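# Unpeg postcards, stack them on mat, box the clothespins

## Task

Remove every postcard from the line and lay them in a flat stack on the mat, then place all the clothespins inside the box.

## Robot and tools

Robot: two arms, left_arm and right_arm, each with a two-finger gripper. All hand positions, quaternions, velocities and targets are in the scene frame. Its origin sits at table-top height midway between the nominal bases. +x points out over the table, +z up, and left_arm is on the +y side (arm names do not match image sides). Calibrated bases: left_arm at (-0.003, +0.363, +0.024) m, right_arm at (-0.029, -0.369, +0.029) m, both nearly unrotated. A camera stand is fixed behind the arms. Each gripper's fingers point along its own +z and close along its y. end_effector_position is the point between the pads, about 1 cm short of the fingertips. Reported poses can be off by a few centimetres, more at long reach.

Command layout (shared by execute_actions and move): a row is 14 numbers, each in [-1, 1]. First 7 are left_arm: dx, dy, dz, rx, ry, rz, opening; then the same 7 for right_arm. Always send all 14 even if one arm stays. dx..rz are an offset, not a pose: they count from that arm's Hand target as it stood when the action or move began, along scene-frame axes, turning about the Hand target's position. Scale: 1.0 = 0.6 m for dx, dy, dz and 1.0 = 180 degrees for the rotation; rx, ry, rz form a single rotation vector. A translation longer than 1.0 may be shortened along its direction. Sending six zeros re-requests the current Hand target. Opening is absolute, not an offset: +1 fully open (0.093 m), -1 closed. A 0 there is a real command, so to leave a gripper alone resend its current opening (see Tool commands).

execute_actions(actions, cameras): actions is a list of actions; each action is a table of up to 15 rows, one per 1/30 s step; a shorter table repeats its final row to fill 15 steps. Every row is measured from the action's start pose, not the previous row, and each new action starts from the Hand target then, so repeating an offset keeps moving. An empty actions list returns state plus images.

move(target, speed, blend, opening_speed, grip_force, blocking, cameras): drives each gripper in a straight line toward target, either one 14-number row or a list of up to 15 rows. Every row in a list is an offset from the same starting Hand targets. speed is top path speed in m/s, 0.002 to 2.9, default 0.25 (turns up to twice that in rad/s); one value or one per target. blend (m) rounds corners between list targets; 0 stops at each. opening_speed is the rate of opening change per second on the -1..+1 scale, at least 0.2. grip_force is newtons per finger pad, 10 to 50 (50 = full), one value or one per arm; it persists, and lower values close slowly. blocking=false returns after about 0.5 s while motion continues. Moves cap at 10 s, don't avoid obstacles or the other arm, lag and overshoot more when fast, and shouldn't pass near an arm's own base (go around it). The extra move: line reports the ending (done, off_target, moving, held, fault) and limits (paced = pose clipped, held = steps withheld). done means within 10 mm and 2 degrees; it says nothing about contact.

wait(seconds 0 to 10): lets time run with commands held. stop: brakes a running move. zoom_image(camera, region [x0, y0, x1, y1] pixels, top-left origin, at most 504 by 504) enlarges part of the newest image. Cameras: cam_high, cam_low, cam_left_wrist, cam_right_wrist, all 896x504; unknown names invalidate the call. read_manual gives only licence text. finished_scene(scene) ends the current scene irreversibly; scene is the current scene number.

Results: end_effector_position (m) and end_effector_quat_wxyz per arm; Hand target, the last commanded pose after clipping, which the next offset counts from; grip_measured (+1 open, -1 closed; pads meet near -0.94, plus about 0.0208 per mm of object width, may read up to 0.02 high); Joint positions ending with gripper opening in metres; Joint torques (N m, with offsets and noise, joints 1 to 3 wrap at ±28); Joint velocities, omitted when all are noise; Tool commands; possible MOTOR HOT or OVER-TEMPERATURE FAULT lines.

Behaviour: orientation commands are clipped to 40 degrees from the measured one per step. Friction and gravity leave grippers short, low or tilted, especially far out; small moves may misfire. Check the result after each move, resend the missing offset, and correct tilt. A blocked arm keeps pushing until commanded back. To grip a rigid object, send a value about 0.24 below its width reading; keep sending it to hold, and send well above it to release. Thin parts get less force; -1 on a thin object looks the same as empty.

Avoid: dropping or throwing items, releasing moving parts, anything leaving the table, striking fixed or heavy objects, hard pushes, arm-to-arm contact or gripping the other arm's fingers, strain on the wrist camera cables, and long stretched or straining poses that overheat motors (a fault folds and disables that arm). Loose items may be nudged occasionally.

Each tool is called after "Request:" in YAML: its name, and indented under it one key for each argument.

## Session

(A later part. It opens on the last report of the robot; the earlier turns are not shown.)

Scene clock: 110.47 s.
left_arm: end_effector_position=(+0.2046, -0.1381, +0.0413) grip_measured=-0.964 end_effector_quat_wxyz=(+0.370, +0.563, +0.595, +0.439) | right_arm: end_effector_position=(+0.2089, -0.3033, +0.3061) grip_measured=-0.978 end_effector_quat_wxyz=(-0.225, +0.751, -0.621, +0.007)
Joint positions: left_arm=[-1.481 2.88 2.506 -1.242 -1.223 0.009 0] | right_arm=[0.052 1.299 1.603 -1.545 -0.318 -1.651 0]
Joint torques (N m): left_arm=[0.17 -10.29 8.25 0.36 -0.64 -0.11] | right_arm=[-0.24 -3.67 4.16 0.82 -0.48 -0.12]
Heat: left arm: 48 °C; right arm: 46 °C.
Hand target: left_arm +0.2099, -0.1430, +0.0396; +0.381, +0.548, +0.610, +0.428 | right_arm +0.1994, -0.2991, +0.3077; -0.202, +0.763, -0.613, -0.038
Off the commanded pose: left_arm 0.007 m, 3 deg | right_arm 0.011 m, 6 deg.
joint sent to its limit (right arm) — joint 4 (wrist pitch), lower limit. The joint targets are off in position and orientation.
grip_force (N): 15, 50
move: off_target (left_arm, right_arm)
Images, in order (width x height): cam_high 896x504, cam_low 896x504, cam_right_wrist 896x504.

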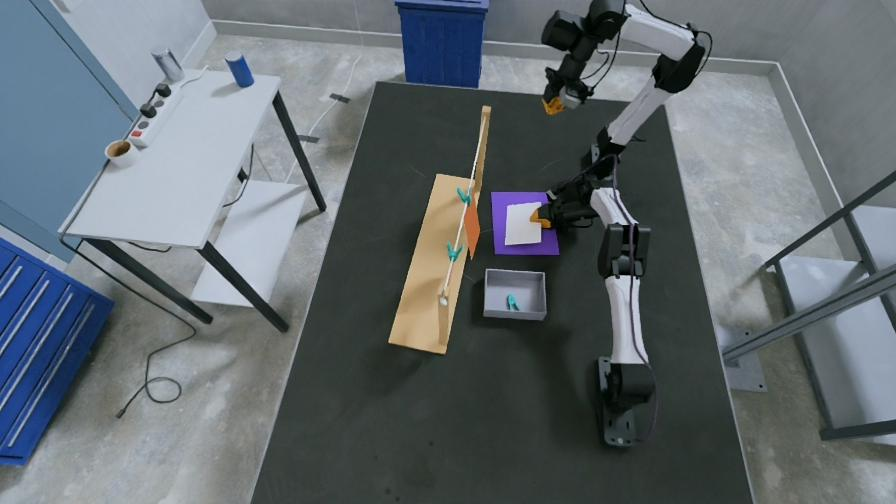

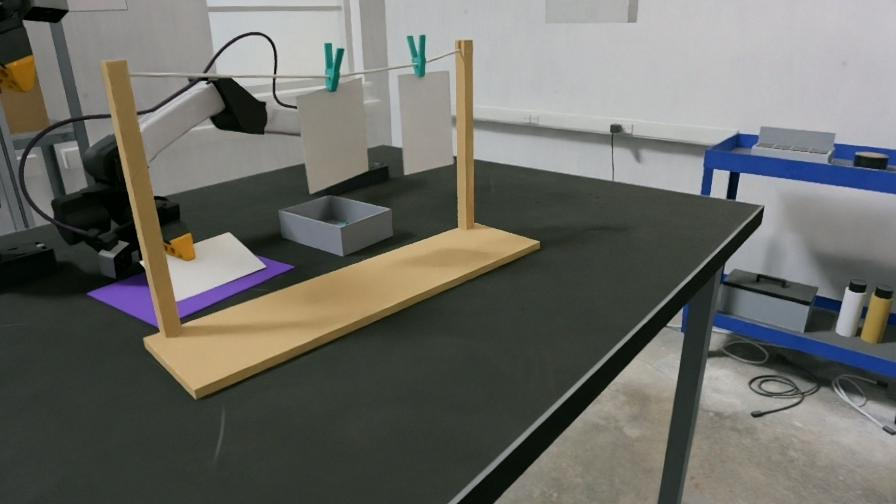

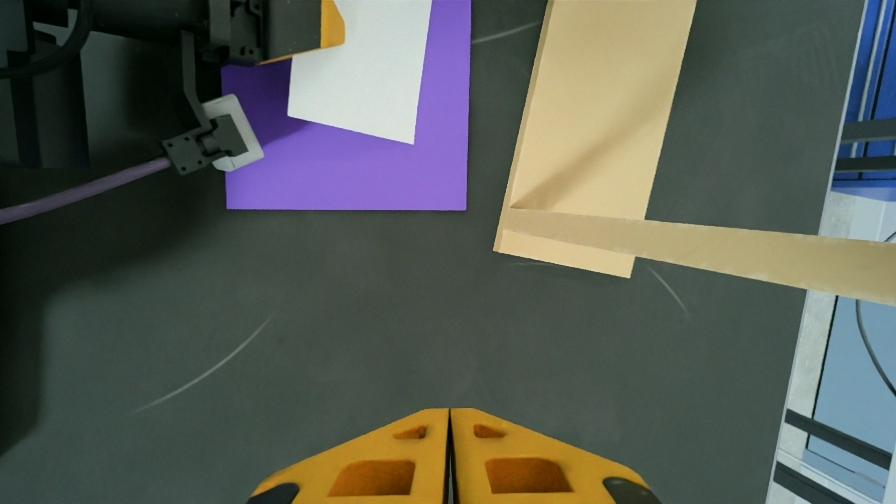

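Request:
move:
  target:
    - [0,0,-0.012,0,0,0,-1,0,0,0,0,0,0,-1]
    - [0,0,-0.012,0,0,0,-0.5,0,0,0,0,0,0,-1]
  speed: 0.05
  opening_speed: 0.4
  cameras: ["cam_high","cam_low","cam_left_wrist","cam_right_wrist"]

Request:
zoom_image:
  camera: "cam_low"
  region: [80, 200, 320, 340]

Scene clock: 113.43 s.
left_arm: end_effector_position=(+0.2053, -0.1385, +0.0437) grip_measured=-0.503 end_effector_quat_wxyz=(+0.386, +0.553, +0.580, +0.457) | right_arm: end_effector_position=(+0.2089, -0.3033, +0.3061) grip_measured=-0.978 end_effector_quat_wxyz=(-0.225, +0.751, -0.621, +0.007)
Joint positions: left_arm=[-1.485 2.894 2.506 -1.237 -1.282 0.003 0.021] | right_arm=[0.052 1.299 1.603 -1.545 -0.318 -1.651 0]
Joint torques (N m): left_arm=[0.24 -10.67 7.42 0.46 -0.13 -0.09] | right_arm=[-0.18 -3.67 4.14 0.81 -0.49 -0.12]
Heat: left arm: 47 °C; right arm: 45 °C.
Hand target: left_arm +0.2099, -0.1430, +0.0324; +0.381, +0.548, +0.610, +0.428 | right_arm +0.1994, -0.2991, +0.3077; -0.202, +0.763, -0.613, -0.038
Off the commanded pose: left_arm 0.013 m, 5 deg | right_arm 0.011 m, 6 deg.
joint sent to its limit (right arm) — joint 4 (wrist pitch), lower limit. The joint targets are off in position and orientation.
grip_force (N): 15, 50
move: off_target (left_arm, right_arm); target 2's new opening was sent with left_arm's hand 0.011 m and 3 deg from that target

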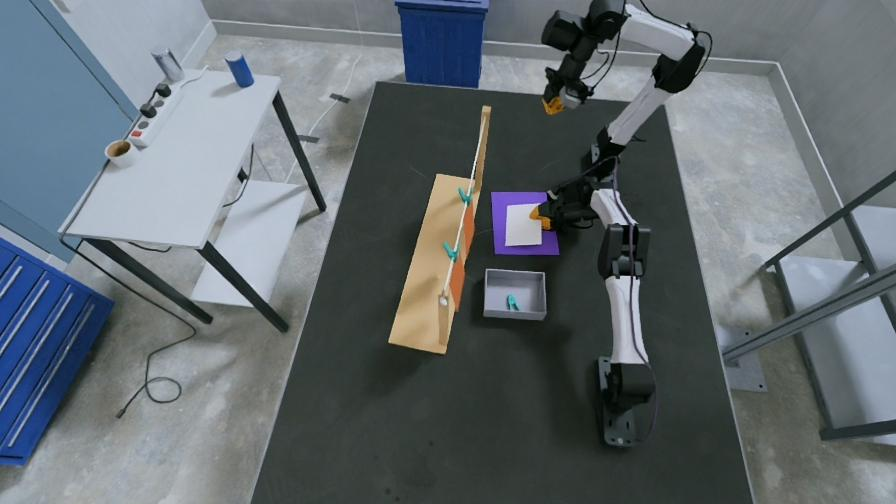

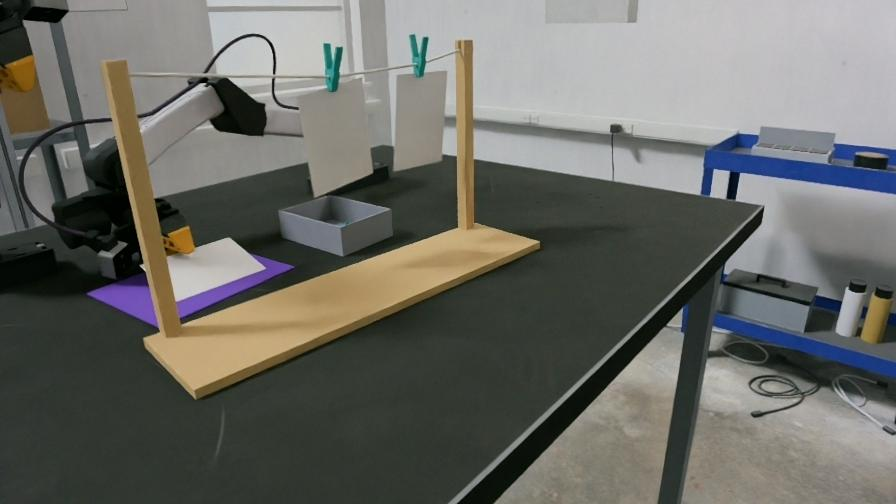

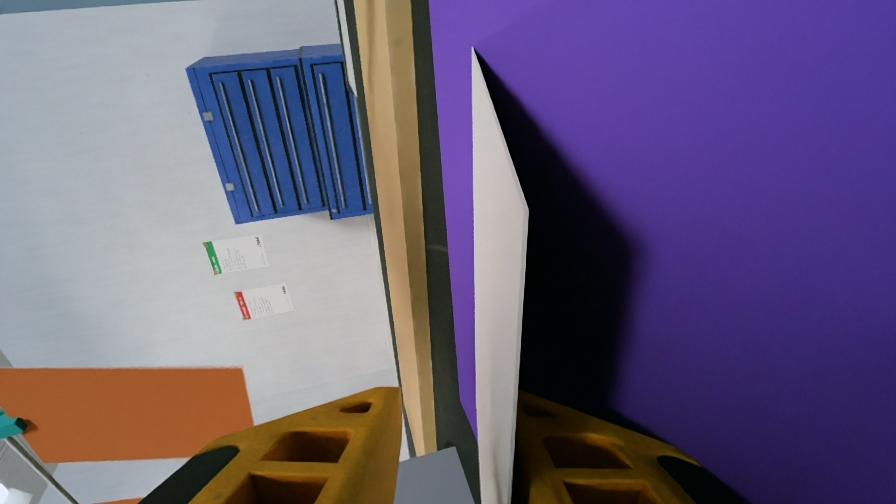

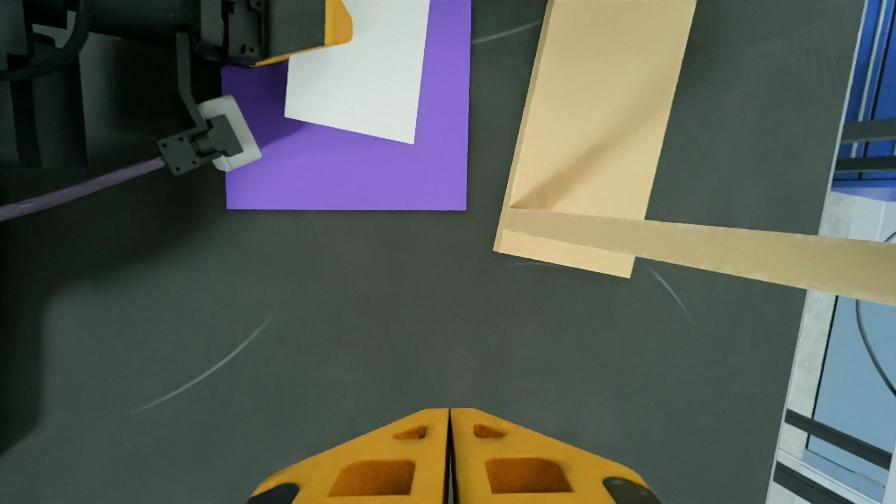

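Scaled by 2.100 from the camera's 896x504 image, which has a finer 1280x720 frame.

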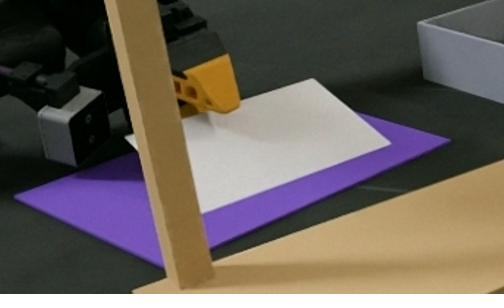

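Request:
move:
  target:
    - [0,0,0.0,0,0,0,-0.5,0.12,0.1,-0.1,-0.072,0.037,-0.009,-1]
    - [0,0,0.0,0,0,0,-0.5,0.12,0.232,-0.34,-0.072,0.037,-0.009,-1]
  speed: 0.25
  blend: [0.04,0]
  cameras: ["cam_high","cam_low","cam_right_wrist"]

Scene clock: 116.10 s.
left_arm: end_effector_position=(+0.2053, -0.1385, +0.0437) grip_measured=-0.503 end_effector_quat_wxyz=(+0.386, +0.553, +0.580, +0.457) | right_arm: end_effector_position=(+0.2630, -0.1611, +0.1014) grip_measured=-0.978 end_effector_quat_wxyz=(-0.062, +0.775, -0.628, -0.021)
Joint positions: left_arm=[-1.485 2.894 2.506 -1.237 -1.282 0.003 0.021] | right_arm=[0.58 1.826 1.361 -1.001 -0.078 -1.194 0]
Joint torques (N m): left_arm=[0.2 -10.66 7.45 0.46 -0.12 -0.07] | right_arm=[0.27 -7.9 4.7 0.99 0.09 0.15]
Heat: left arm: 47 °C; right arm: 44 °C.
Hand target: left_arm +0.2099, -0.1430, +0.0324; +0.381, +0.548, +0.610, +0.428 | right_arm +0.2714, -0.1599, +0.1037; -0.079, +0.769, -0.634, -0.010
Off the commanded pose: left_arm 0.013 m, 5 deg | right_arm 0.009 m, 3 deg.
grip_force (N): 15, 50
move: off_target (left_arm, right_arm)
Images, in order (width x height): cam_high 896x504, cam_low 896x504, cam_right_wrist 896x504.

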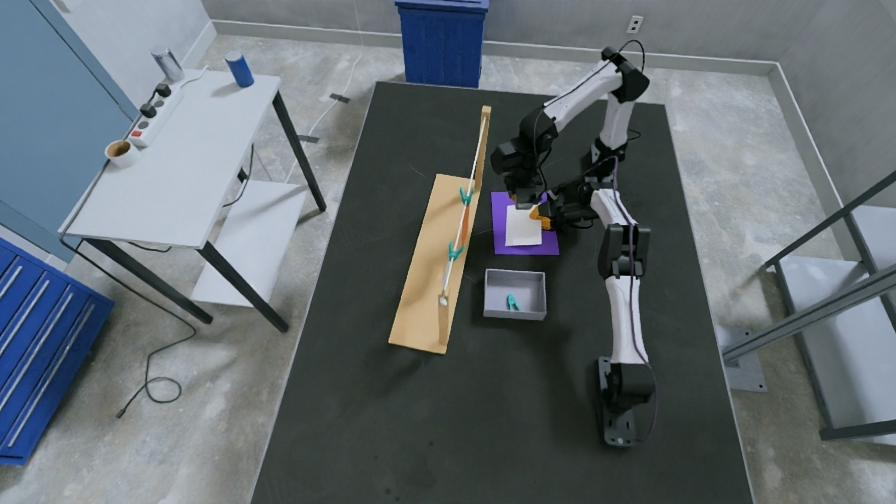

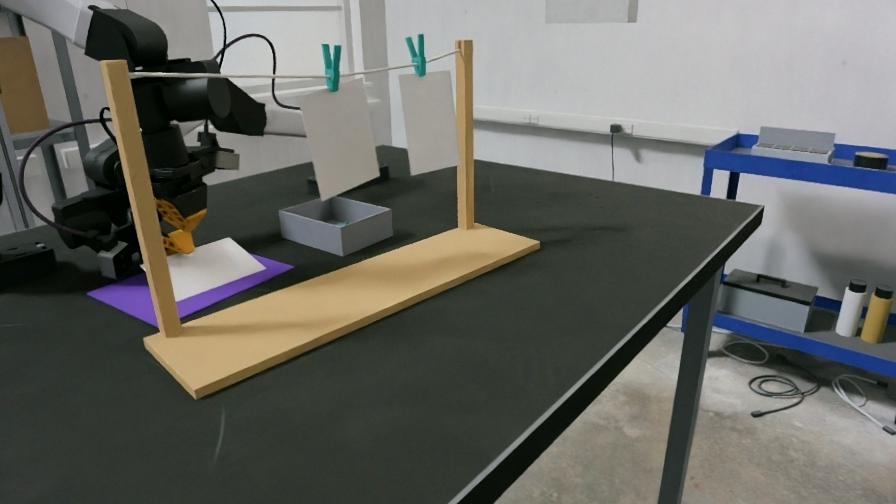

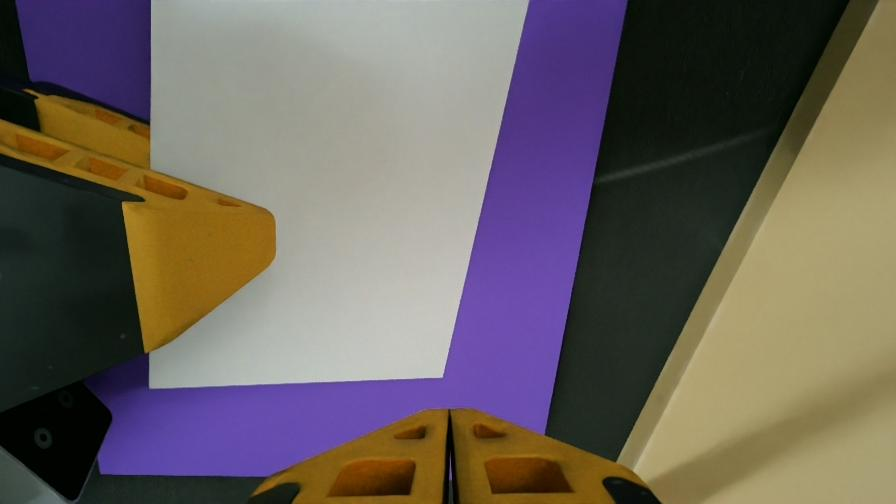

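Request:
move:
  target:
    - [0,0,0.0,0,0,0,-0.5,-0.012,0.0,-0.08,0,0,0,-1]
    - [0,0,0.0,0,0,0,-0.5,-0.012,0,-0.155,0,0,0,-1]
  speed: [0.1,0.05]
  blend: [0.01,0]
  cameras: ["cam_left_wrist","cam_low","cam_right_wrist"]

Scene clock: 118.23 s.
left_arm: end_effector_position=(+0.2052, -0.1385, +0.0434) grip_measured=-0.503 end_effector_quat_wxyz=(+0.386, +0.553, +0.580, +0.456) | right_arm: end_effector_position=(+0.2554, -0.1665, +0.0171) grip_measured=-0.978 end_effector_quat_wxyz=(-0.058, +0.774, -0.631, -0.022)
Joint positions: left_arm=[-1.485 2.894 2.506 -1.237 -1.28 0.003 0.021] | right_arm=[0.58 1.921 1.126 -0.678 -0.077 -1.188 0]
Joint torques (N m): left_arm=[0.18 -10.69 7.42 0.46 -0.13 -0.08] | right_arm=[0.62 -6.24 3.19 1.36 0.08 0.15]
Heat: left arm: 46 °C; right arm: 44 °C.
Hand target: left_arm +0.2099, -0.1430, +0.0324; +0.381, +0.548, +0.610, +0.428 | right_arm +0.2642, -0.1599, +0.0107; -0.079, +0.769, -0.634, -0.010
Off the commanded pose: left_arm 0.013 m, 5 deg | right_arm 0.013 m, 3 deg.
grip_force (N): 15, 50
move: off_target (left_arm, right_arm)
Images, in order (width x height): cam_low 896x504, cam_left_wrist 896x504, cam_right_wrist 896x504.

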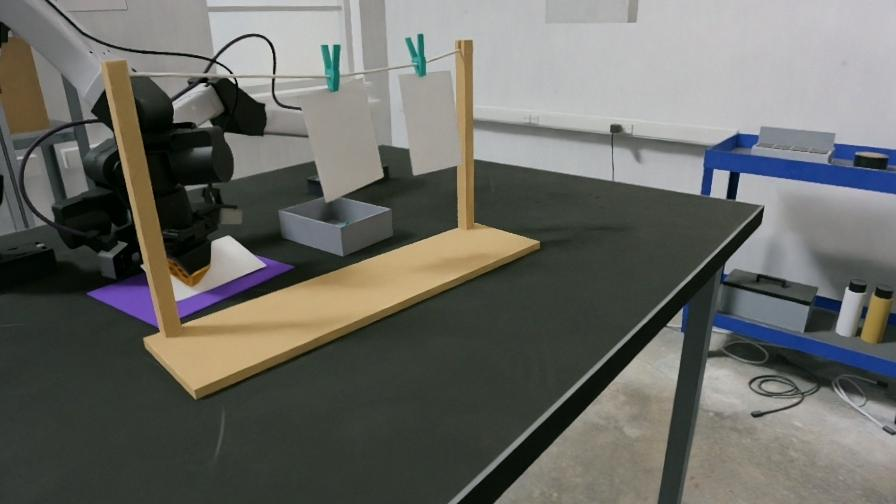

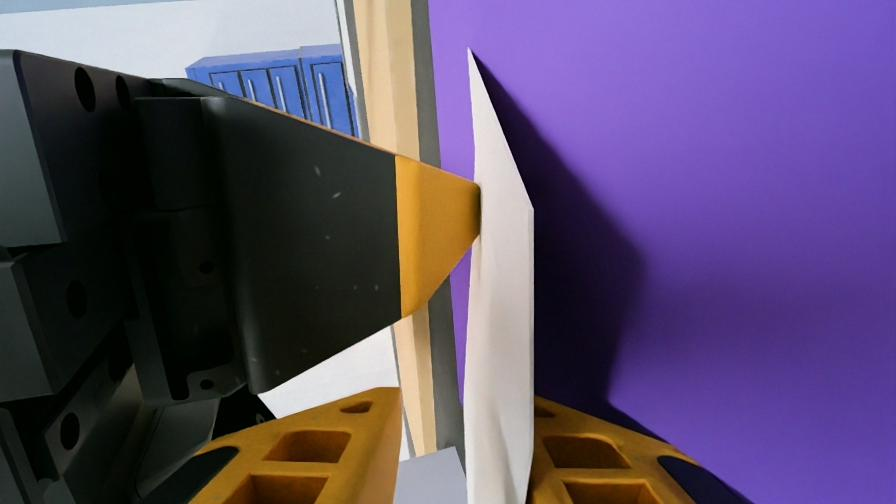

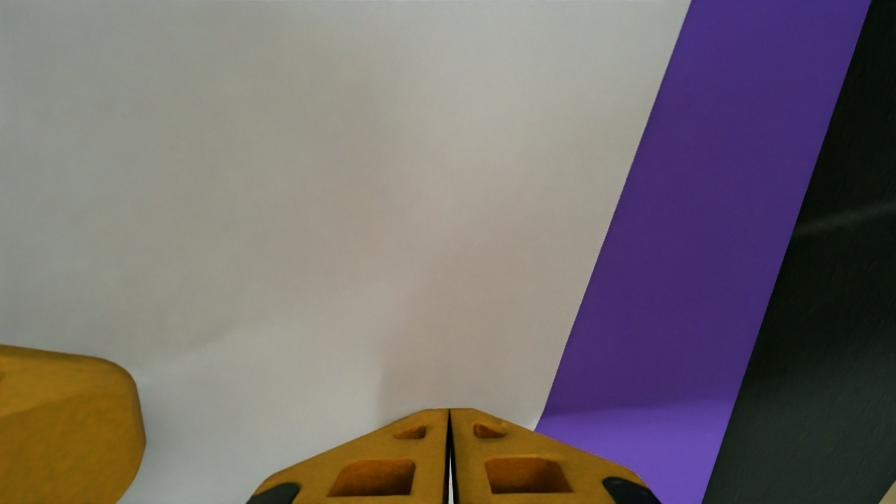

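Request:
move:
  target:
    - [0,0,0.0,0,0,0,-0.5,0,0.0,-0.012,0,0,0,-1]
    - [-0.14,-0.015,0.01,0,0,0,-0.5,0,0,-0.012,0,0,0,-1]
  speed: 0.06
  cameras: ["cam_left_wrist","cam_low","cam_right_wrist"]

Scene clock: 121.43 s.
left_arm: end_effector_position=(+0.1229, -0.1532, +0.0410) grip_measured=-0.502 end_effector_quat_wxyz=(+0.407, +0.572, +0.583, +0.408) | right_arm: end_effector_position=(+0.2574, -0.1670, +0.0118) grip_measured=-0.978 end_effector_quat_wxyz=(-0.063, +0.770, -0.635, -0.019)
Joint positions: left_arm=[-1.64 3.023 2.785 -1.538 -1.222 -0.226 0.021] | right_arm=[0.577 1.928 1.111 -0.645 -0.074 -1.18 0]
Joint torques (N m): left_arm=[-0.16 -10.43 8.42 -0.21 -0.38 -0.15] | right_arm=[0.62 -5.79 3.38 1.33 0.06 0.17]
Heat: left arm: 46 °C; right arm: 44 °C.
Hand target: left_arm +0.1259, -0.1520, +0.0384; +0.381, +0.548, +0.610, +0.428 | right_arm +0.2642, -0.1599, +0.0035; -0.079, +0.769, -0.634, -0.010
Off the commanded pose: left_arm 0.004 m, 6 deg | right_arm 0.013 m, 2 deg.
joint sent to its limit (left arm) — joint 4 (wrist pitch), lower limit. The joint targets are off in position and orientation.
grip_force (N): 15, 50
move: off_target (left_arm, right_arm)
Images, in order (width x height): cam_low 896x504, cam_left_wrist 896x504, cam_right_wrist 896x504.

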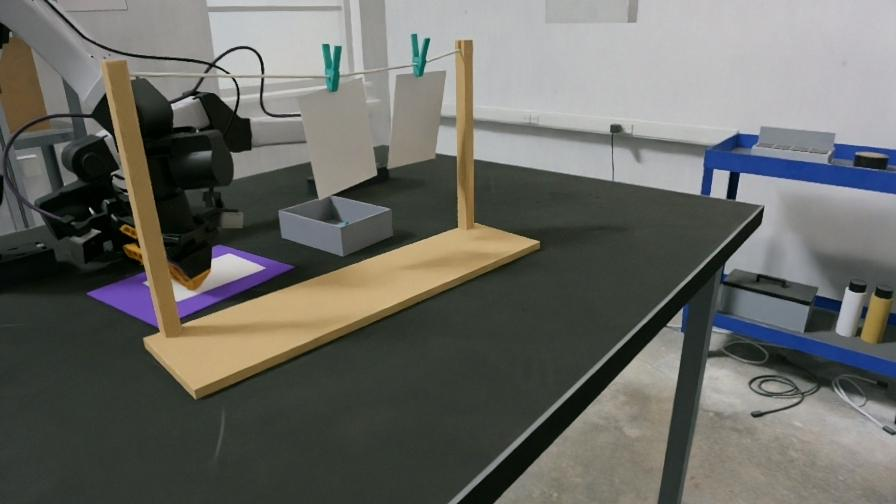

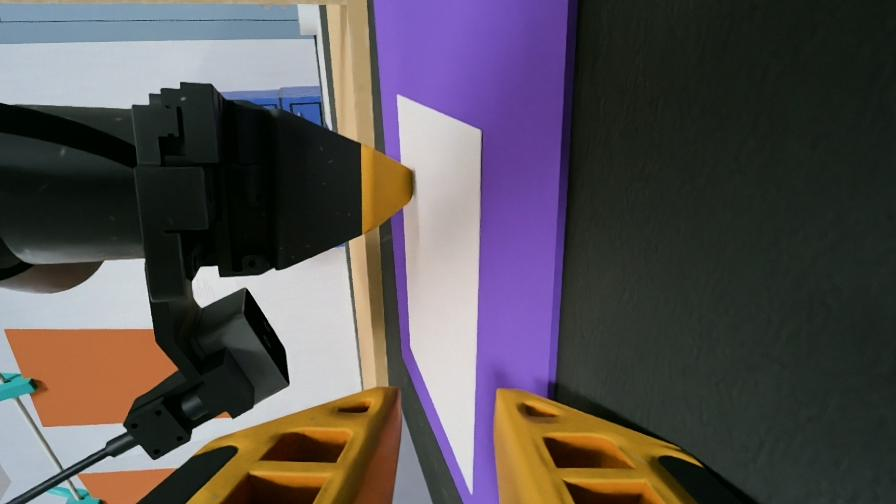

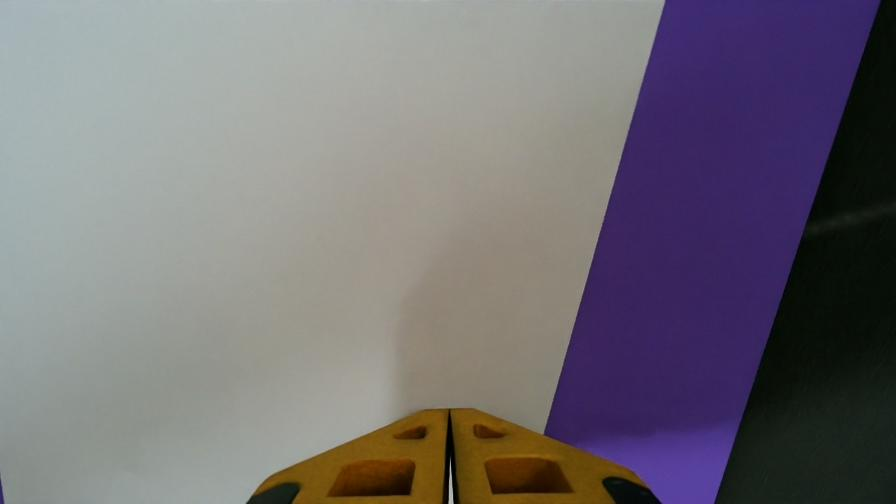

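Request:
move:
  target:
    - [0.0,0.06,0.08,0,0,0,-0.5,0,0.0,0,0,0,0,-1]
    - [0.02,0.3,0.30,0,0,0,-0.5,0,-0.05,0.2,0,0,0,-1]
    - [0.12,0.55,0.42,-0.491,0.149,-0.2,-0.5,0,-0.1,0.3,0,0,0,-1]
  speed: 0.25
  blend: [0.03,0.05,0]
  cameras: ["all"]

Scene clock: 128.30 s.
left_arm: end_effector_position=(+0.1972, +0.1804, +0.2832) grip_measured=-0.502 end_effector_quat_wxyz=(+0.595, +0.346, +0.635, -0.352) | right_arm: end_effector_position=(+0.2590, -0.2205, +0.1612) grip_measured=-0.978 end_effector_quat_wxyz=(-0.049, +0.766, -0.641, -0.018)
Joint positions: left_arm=[-0.332 0.548 0.386 0.104 0.706 0.003 0.021] | right_arm=[0.436 1.697 1.448 -1.248 -0.074 -1.307 0]
Joint torques (N m): left_arm=[0.03 0.92 5.81 2.65 0.1 0.01] | right_arm=[-0.27 -9.16 8.83 0.39 -0.17 -0.13]
Heat: left arm: 45 °C; right arm: 44 °C.
Hand target: left_arm +0.1979, +0.1780, +0.2904; +0.612, +0.353, +0.613, -0.355 | right_arm +0.2642, -0.2199, +0.1835; -0.079, +0.769, -0.634, -0.010
Off the commanded pose: left_arm 0.008 m, 3 deg | right_arm 0.023 m, 4 deg.
grip_force (N): 15, 50
move: off_target (left_arm, right_arm); blend cut to 0.0298 m at target 1

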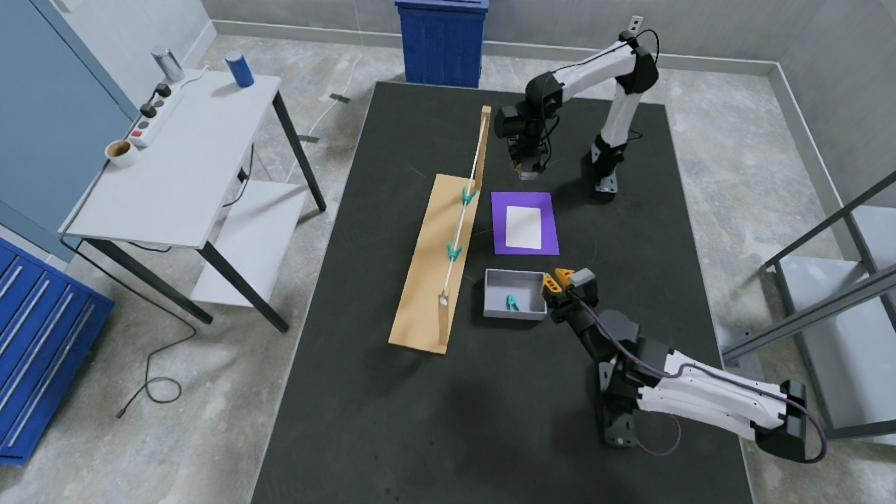

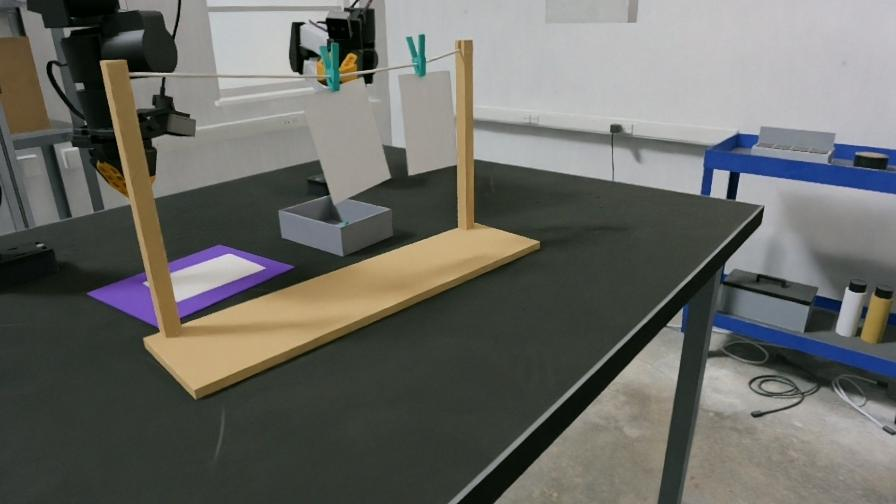

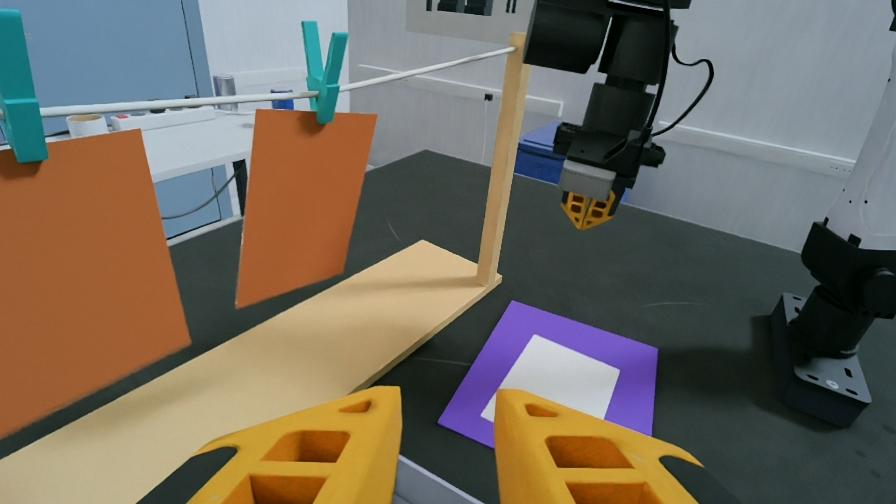

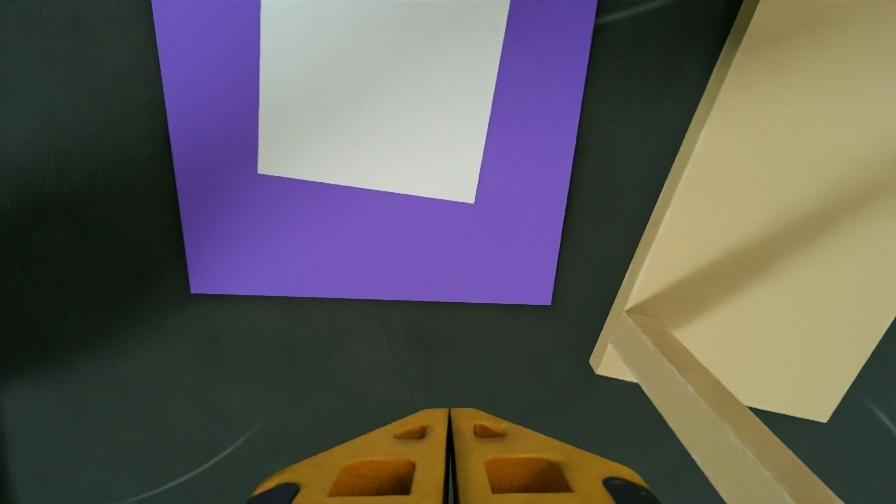

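Request:
move:
  target:
    - [0.27,-0.08,-0.04,0,0,0,-0.52,0.05,0.0,0.394,0.1,0.014,-0.02,0.4]
    - [0.27,-0.08,-0.04,0,0,0,-0.52,0.21,0.13,0.394,0.335,0.043,-0.07,0.4]
  speed: 0.25
  blend: [0.05,0]
  cameras: ["all"]

Scene clock: 132.17 s.
left_arm: end_effector_position=(+0.3518, +0.1357, +0.2333) grip_measured=-0.518 end_effector_quat_wxyz=(+0.571, +0.340, +0.656, -0.358) | right_arm: end_effector_position=(+0.3885, -0.1437, +0.3984) grip_measured=+0.398 end_effector_quat_wxyz=(+0.396, -0.533, +0.651, +0.368)
Joint positions: left_arm=[-0.306 1.498 0.654 0.719 0.734 0.001 0.02] | right_arm=[0.181 2.26 2.832 -1.542 -1.042 -0.836 0.064]
Joint torques (N m): left_arm=[-0.29 -4.04 9.78 2.65 0.1 0.02] | right_arm=[0.31 -9.72 6.98 1.87 -0.78 0.17]
Heat: left arm: 46 °C; right arm: 44 °C.
Hand target: left_arm +0.3599, +0.1300, +0.2664; +0.612, +0.353, +0.613, -0.355 | right_arm +0.3902, -0.1419, +0.4199; +0.413, -0.552, +0.624, +0.368
Off the commanded pose: left_arm 0.035 m, 7 deg | right_arm 0.022 m, 4 deg.
elbow stopped short (right arm): the move would have taken joint 3 (elbow) straighter than the controller allows.
grip_force (N): 15, 50
move: off_target (left_arm, right_arm)

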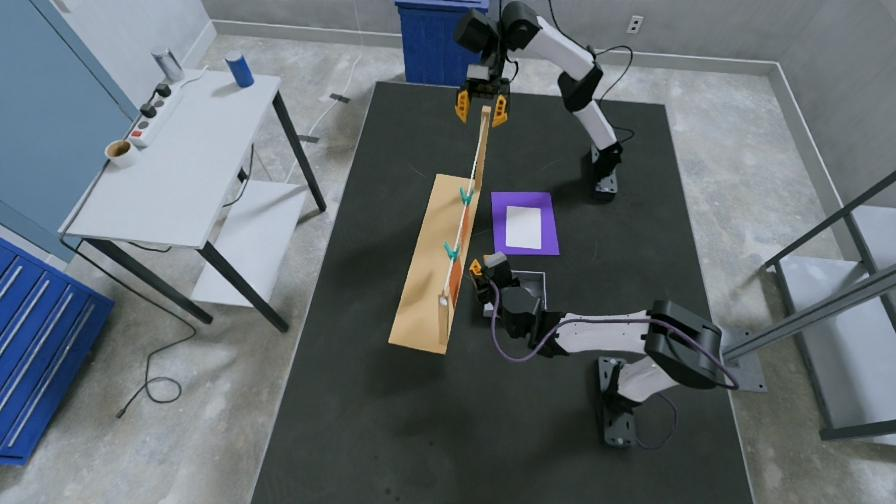

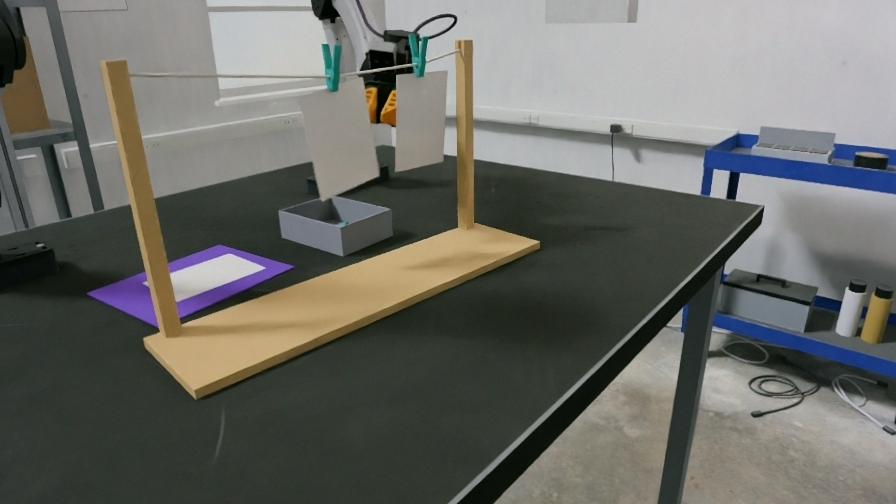

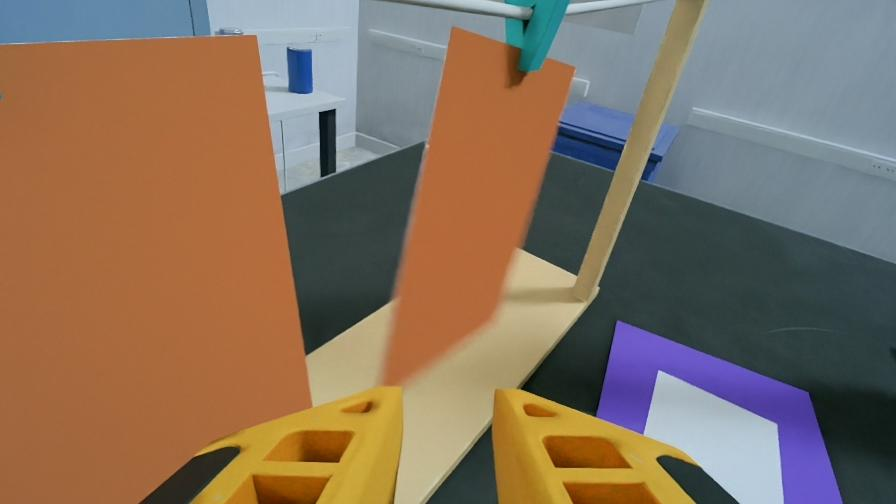

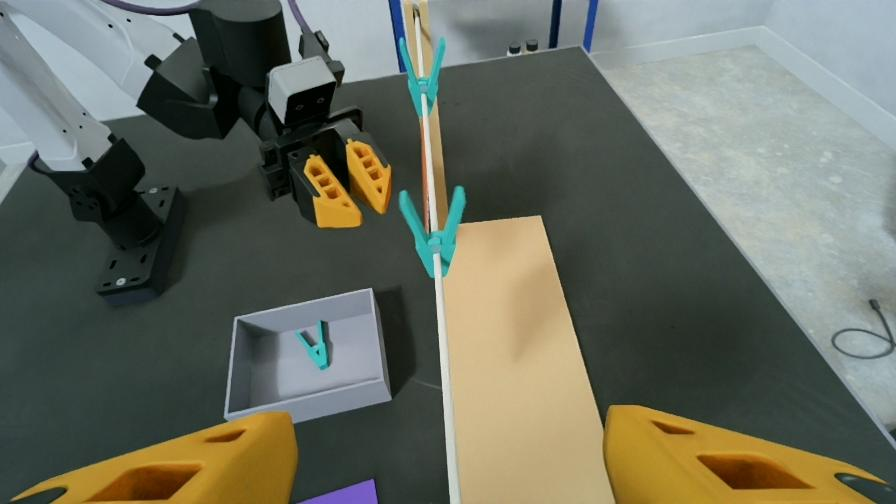

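Request:
move:
  target: [0.055,-0.047,0.006,0,0,0,-0.52,0,0,0,0,0,0,0.4]
  speed: 0.1
  cameras: ["cam_left_wrist","cam_low","cam_right_wrist"]

Scene clock: 134.17 s.
left_arm: end_effector_position=(+0.3815, +0.1047, +0.2398) grip_measured=-0.518 end_effector_quat_wxyz=(+0.571, +0.349, +0.647, -0.364) | right_arm: end_effector_position=(+0.3887, -0.1437, +0.3986) grip_measured=+0.398 end_effector_quat_wxyz=(+0.396, -0.533, +0.651, +0.368)
Joint positions: left_arm=[-0.361 1.642 0.815 0.719 0.703 -0.002 0.02] | right_arm=[0.181 2.26 2.832 -1.541 -1.042 -0.835 0.064]
Joint torques (N m): left_arm=[-0.91 -5.12 9.87 2.52 -0.13 0.02] | right_arm=[0.36 -9.7 7.01 1.84 -0.76 0.15]
Heat: left arm: 46 °C; right arm: 43 °C.
Hand target: left_arm +0.3929, +0.1018, +0.2700; +0.612, +0.353, +0.613, -0.355 | right_arm +0.3902, -0.1419, +0.4199; +0.413, -0.552, +0.624, +0.368
Off the commanded pose: left_arm 0.032 m, 6 deg | right_arm 0.021 m, 4 deg.
elbow stopped short (right arm): the move would have taken joint 3 (elbow) straighter than the controller allows.
grip_force (N): 15, 50
move: off_target (left_arm, right_arm)
Images, in order (width x height): cam_low 896x504, cam_left_wrist 896x504, cam_right_wrist 896x504.

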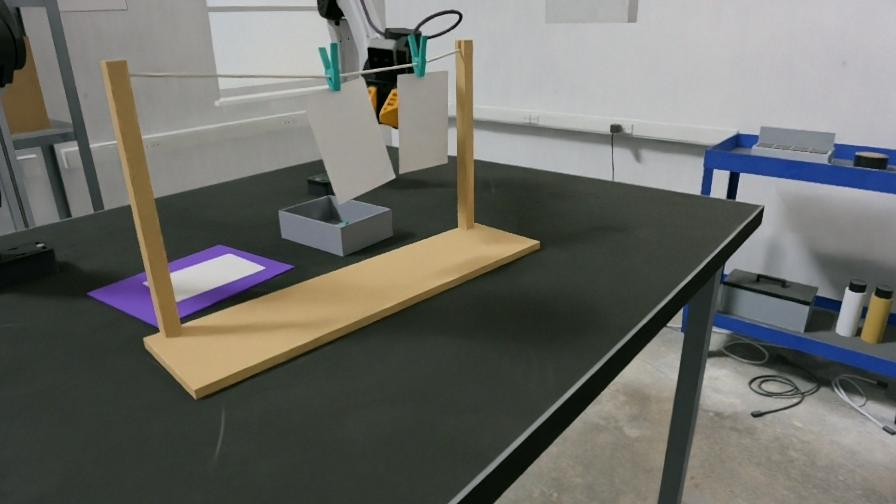

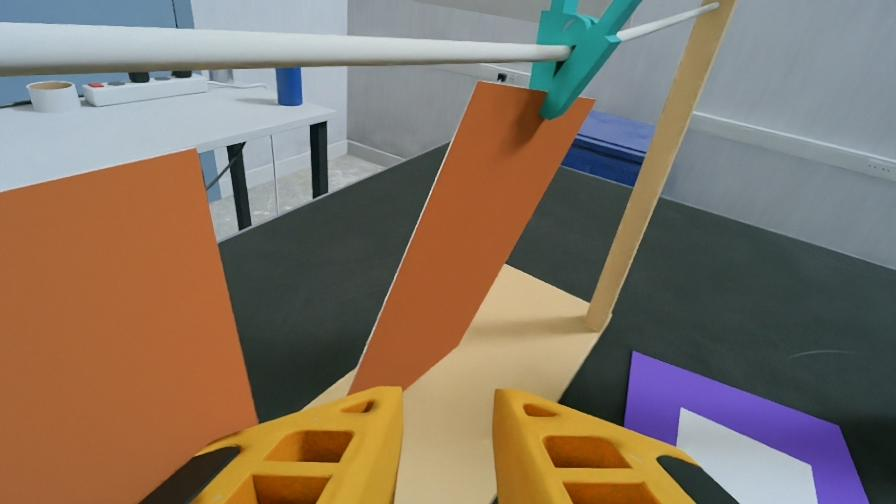

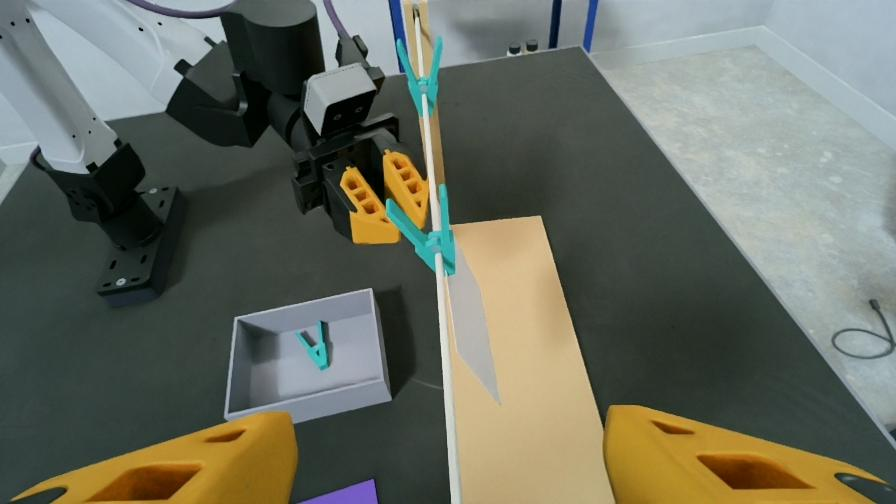

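Request:
wait:
  seconds: 0.4
  cameras: ["cam_left_wrist","cam_right_wrist"]

Request:
wait:
  seconds: 0.3
  cameras: ["cam_left_wrist"]

Request:
wait:
  seconds: 3
  cameras: ["cam_left_wrist"]

Scene clock: 134.70 s.
left_arm: end_effector_position=(+0.3815, +0.1047, +0.2398) grip_measured=-0.518 end_effector_quat_wxyz=(+0.571, +0.349, +0.647, -0.364) | right_arm: end_effector_position=(+0.3887, -0.1437, +0.3986) grip_measured=+0.398 end_effector_quat_wxyz=(+0.396, -0.533, +0.651, +0.368)
Joint positions: left_arm=[-0.361 1.642 0.815 0.719 0.703 -0.002 0.02] | right_arm=[0.181 2.26 2.832 -1.541 -1.042 -0.835 0.064]
Joint torques (N m): left_arm=[-0.87 -5.11 9.84 2.52 -0.12 0.02] | right_arm=[0.4 -9.69 6.98 1.86 -0.77 0.16]
Heat: left arm: 46 °C; right arm: 43 °C.
Hand target: left_arm +0.3929, +0.1018, +0.2700; +0.612, +0.353, +0.613, -0.355 | right_arm +0.3902, -0.1419, +0.4199; +0.413, -0.552, +0.624, +0.368
Tool commands: left_gripper/opening=-0.52 right_gripper/opening=+0.4
Off the commanded pose: left_arm 0.032 m, 6 deg | right_arm 0.021 m, 4 deg.
grip_force (N): 15, 50
wait: 0.40 s; at rest by 0.03 s
Images, in order (width x height): cam_left_wrist 896x504, cam_right_wrist 896x504.

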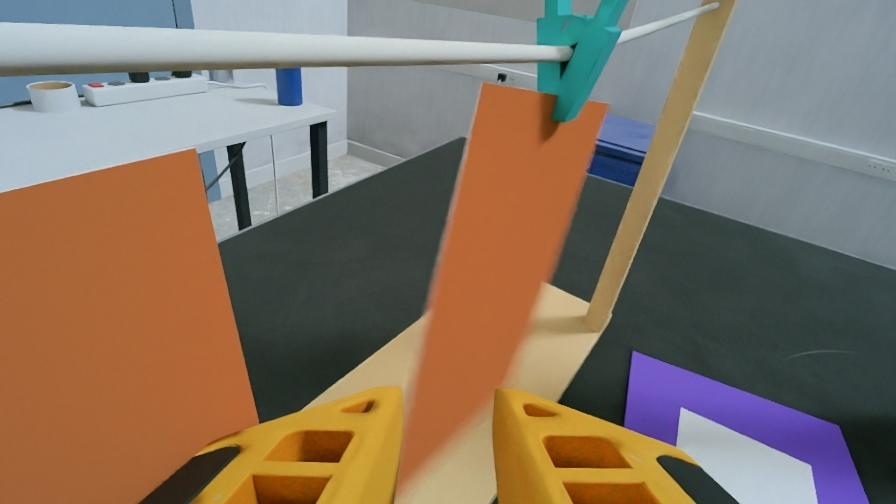

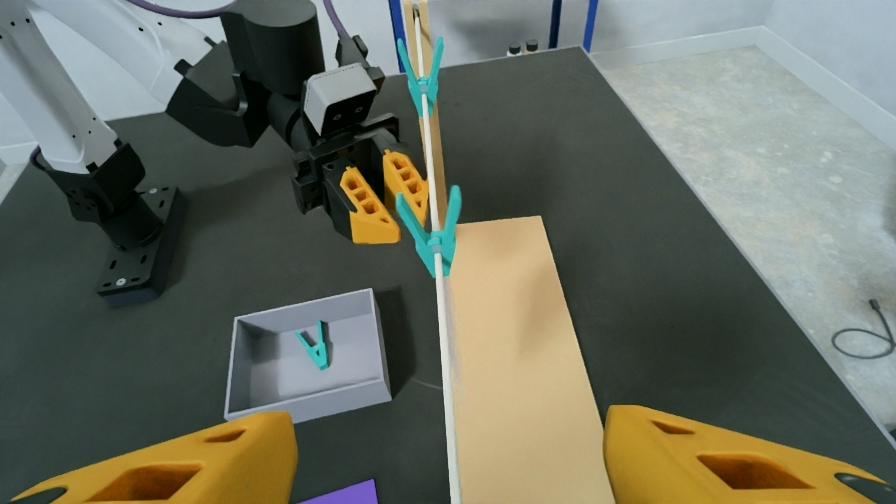

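Scene clock: 135.00 s.
left_arm: end_effector_position=(+0.3815, +0.1047, +0.2398) grip_measured=-0.518 end_effector_quat_wxyz=(+0.571, +0.349, +0.647, -0.364) | right_arm: end_effector_position=(+0.3887, -0.1437, +0.3986) grip_measured=+0.398 end_effector_quat_wxyz=(+0.396, -0.533, +0.651, +0.368)
Joint positions: left_arm=[-0.361 1.642 0.815 0.719 0.703 -0.002 0.02] | right_arm=[0.181 2.26 2.832 -1.541 -1.042 -0.835 0.064]
Joint torques (N m): left_arm=[-0.91 -5.08 9.84 2.53 -0.15 0.02] | right_arm=[0.34 -9.65 7.02 1.86 -0.76 0.16]
Heat: left arm: 46 °C; right arm: 43 °C.
Hand target: left_arm +0.3929, +0.1018, +0.2700; +0.612, +0.353, +0.613, -0.355 | right_arm +0.3902, -0.1419, +0.4199; +0.413, -0.552, +0.624, +0.368
Tool commands: left_gripper/opening=-0.52 right_gripper/opening=+0.4
Off the commanded pose: left_arm 0.032 m, 6 deg | right_arm 0.021 m, 4 deg.
grip_force (N): 15, 50
wait: 0.30 s; at rest by 0.17 s
Images, in order (width x height): cam_left_wrist 896x504.

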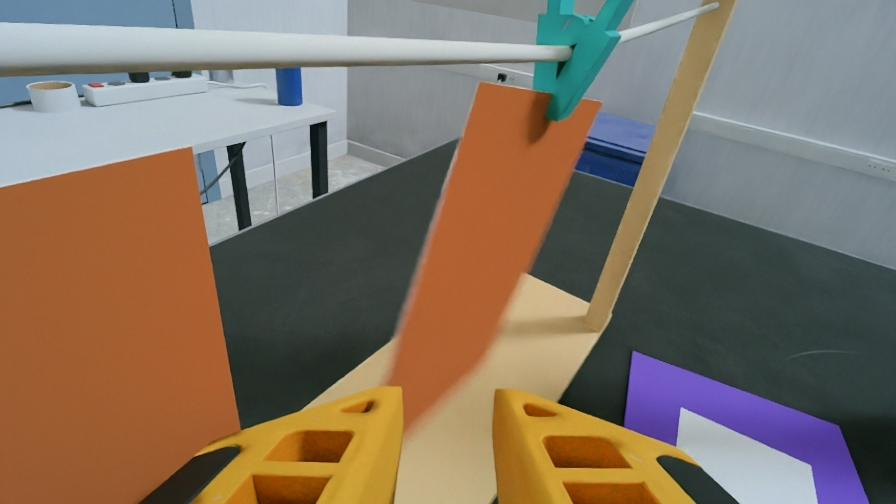

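Scene clock: 138.00 s.
left_arm: end_effector_position=(+0.3815, +0.1047, +0.2398) grip_measured=-0.518 end_effector_quat_wxyz=(+0.571, +0.349, +0.647, -0.364) | right_arm: end_effector_position=(+0.3887, -0.1437, +0.3986) grip_measured=+0.398 end_effector_quat_wxyz=(+0.396, -0.533, +0.651, +0.368)
Joint positions: left_arm=[-0.361 1.642 0.815 0.719 0.703 -0.002 0.02] | right_arm=[0.181 2.26 2.832 -1.541 -1.042 -0.835 0.064]
Joint torques (N m): left_arm=[-0.88 -5.07 9.85 2.54 -0.13 0.04] | right_arm=[0.38 -9.7 6.97 1.86 -0.77 0.15]
Heat: left arm: 46 °C; right arm: 43 °C.
Hand target: left_arm +0.3929, +0.1018, +0.2700; +0.612, +0.353, +0.613, -0.355 | right_arm +0.3902, -0.1419, +0.4199; +0.413, -0.552, +0.624, +0.368
Tool commands: left_gripper/opening=-0.52 right_gripper/opening=+0.4
Off the commanded pose: left_arm 0.032 m, 6 deg | right_arm 0.021 m, 4 deg.
grip_force (N): 15, 50
wait: 3.00 s; at rest by 0.17 s
Images, in order (width x height): cam_left_wrist 896x504.

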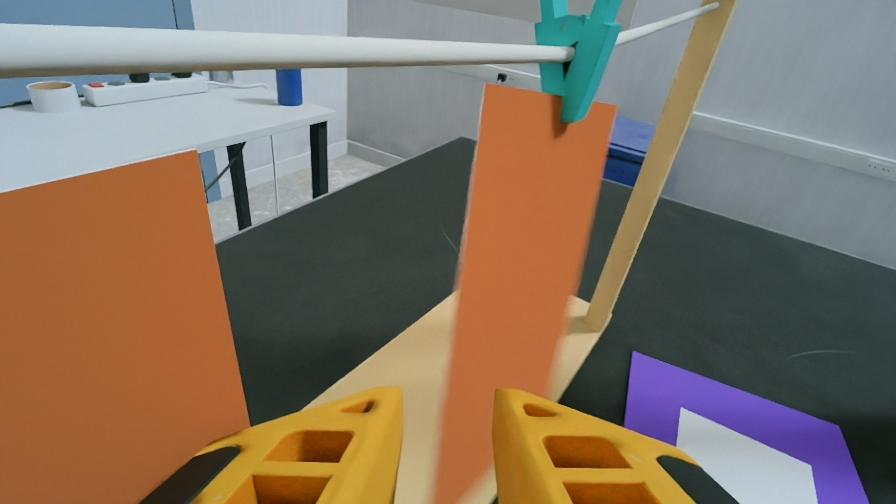

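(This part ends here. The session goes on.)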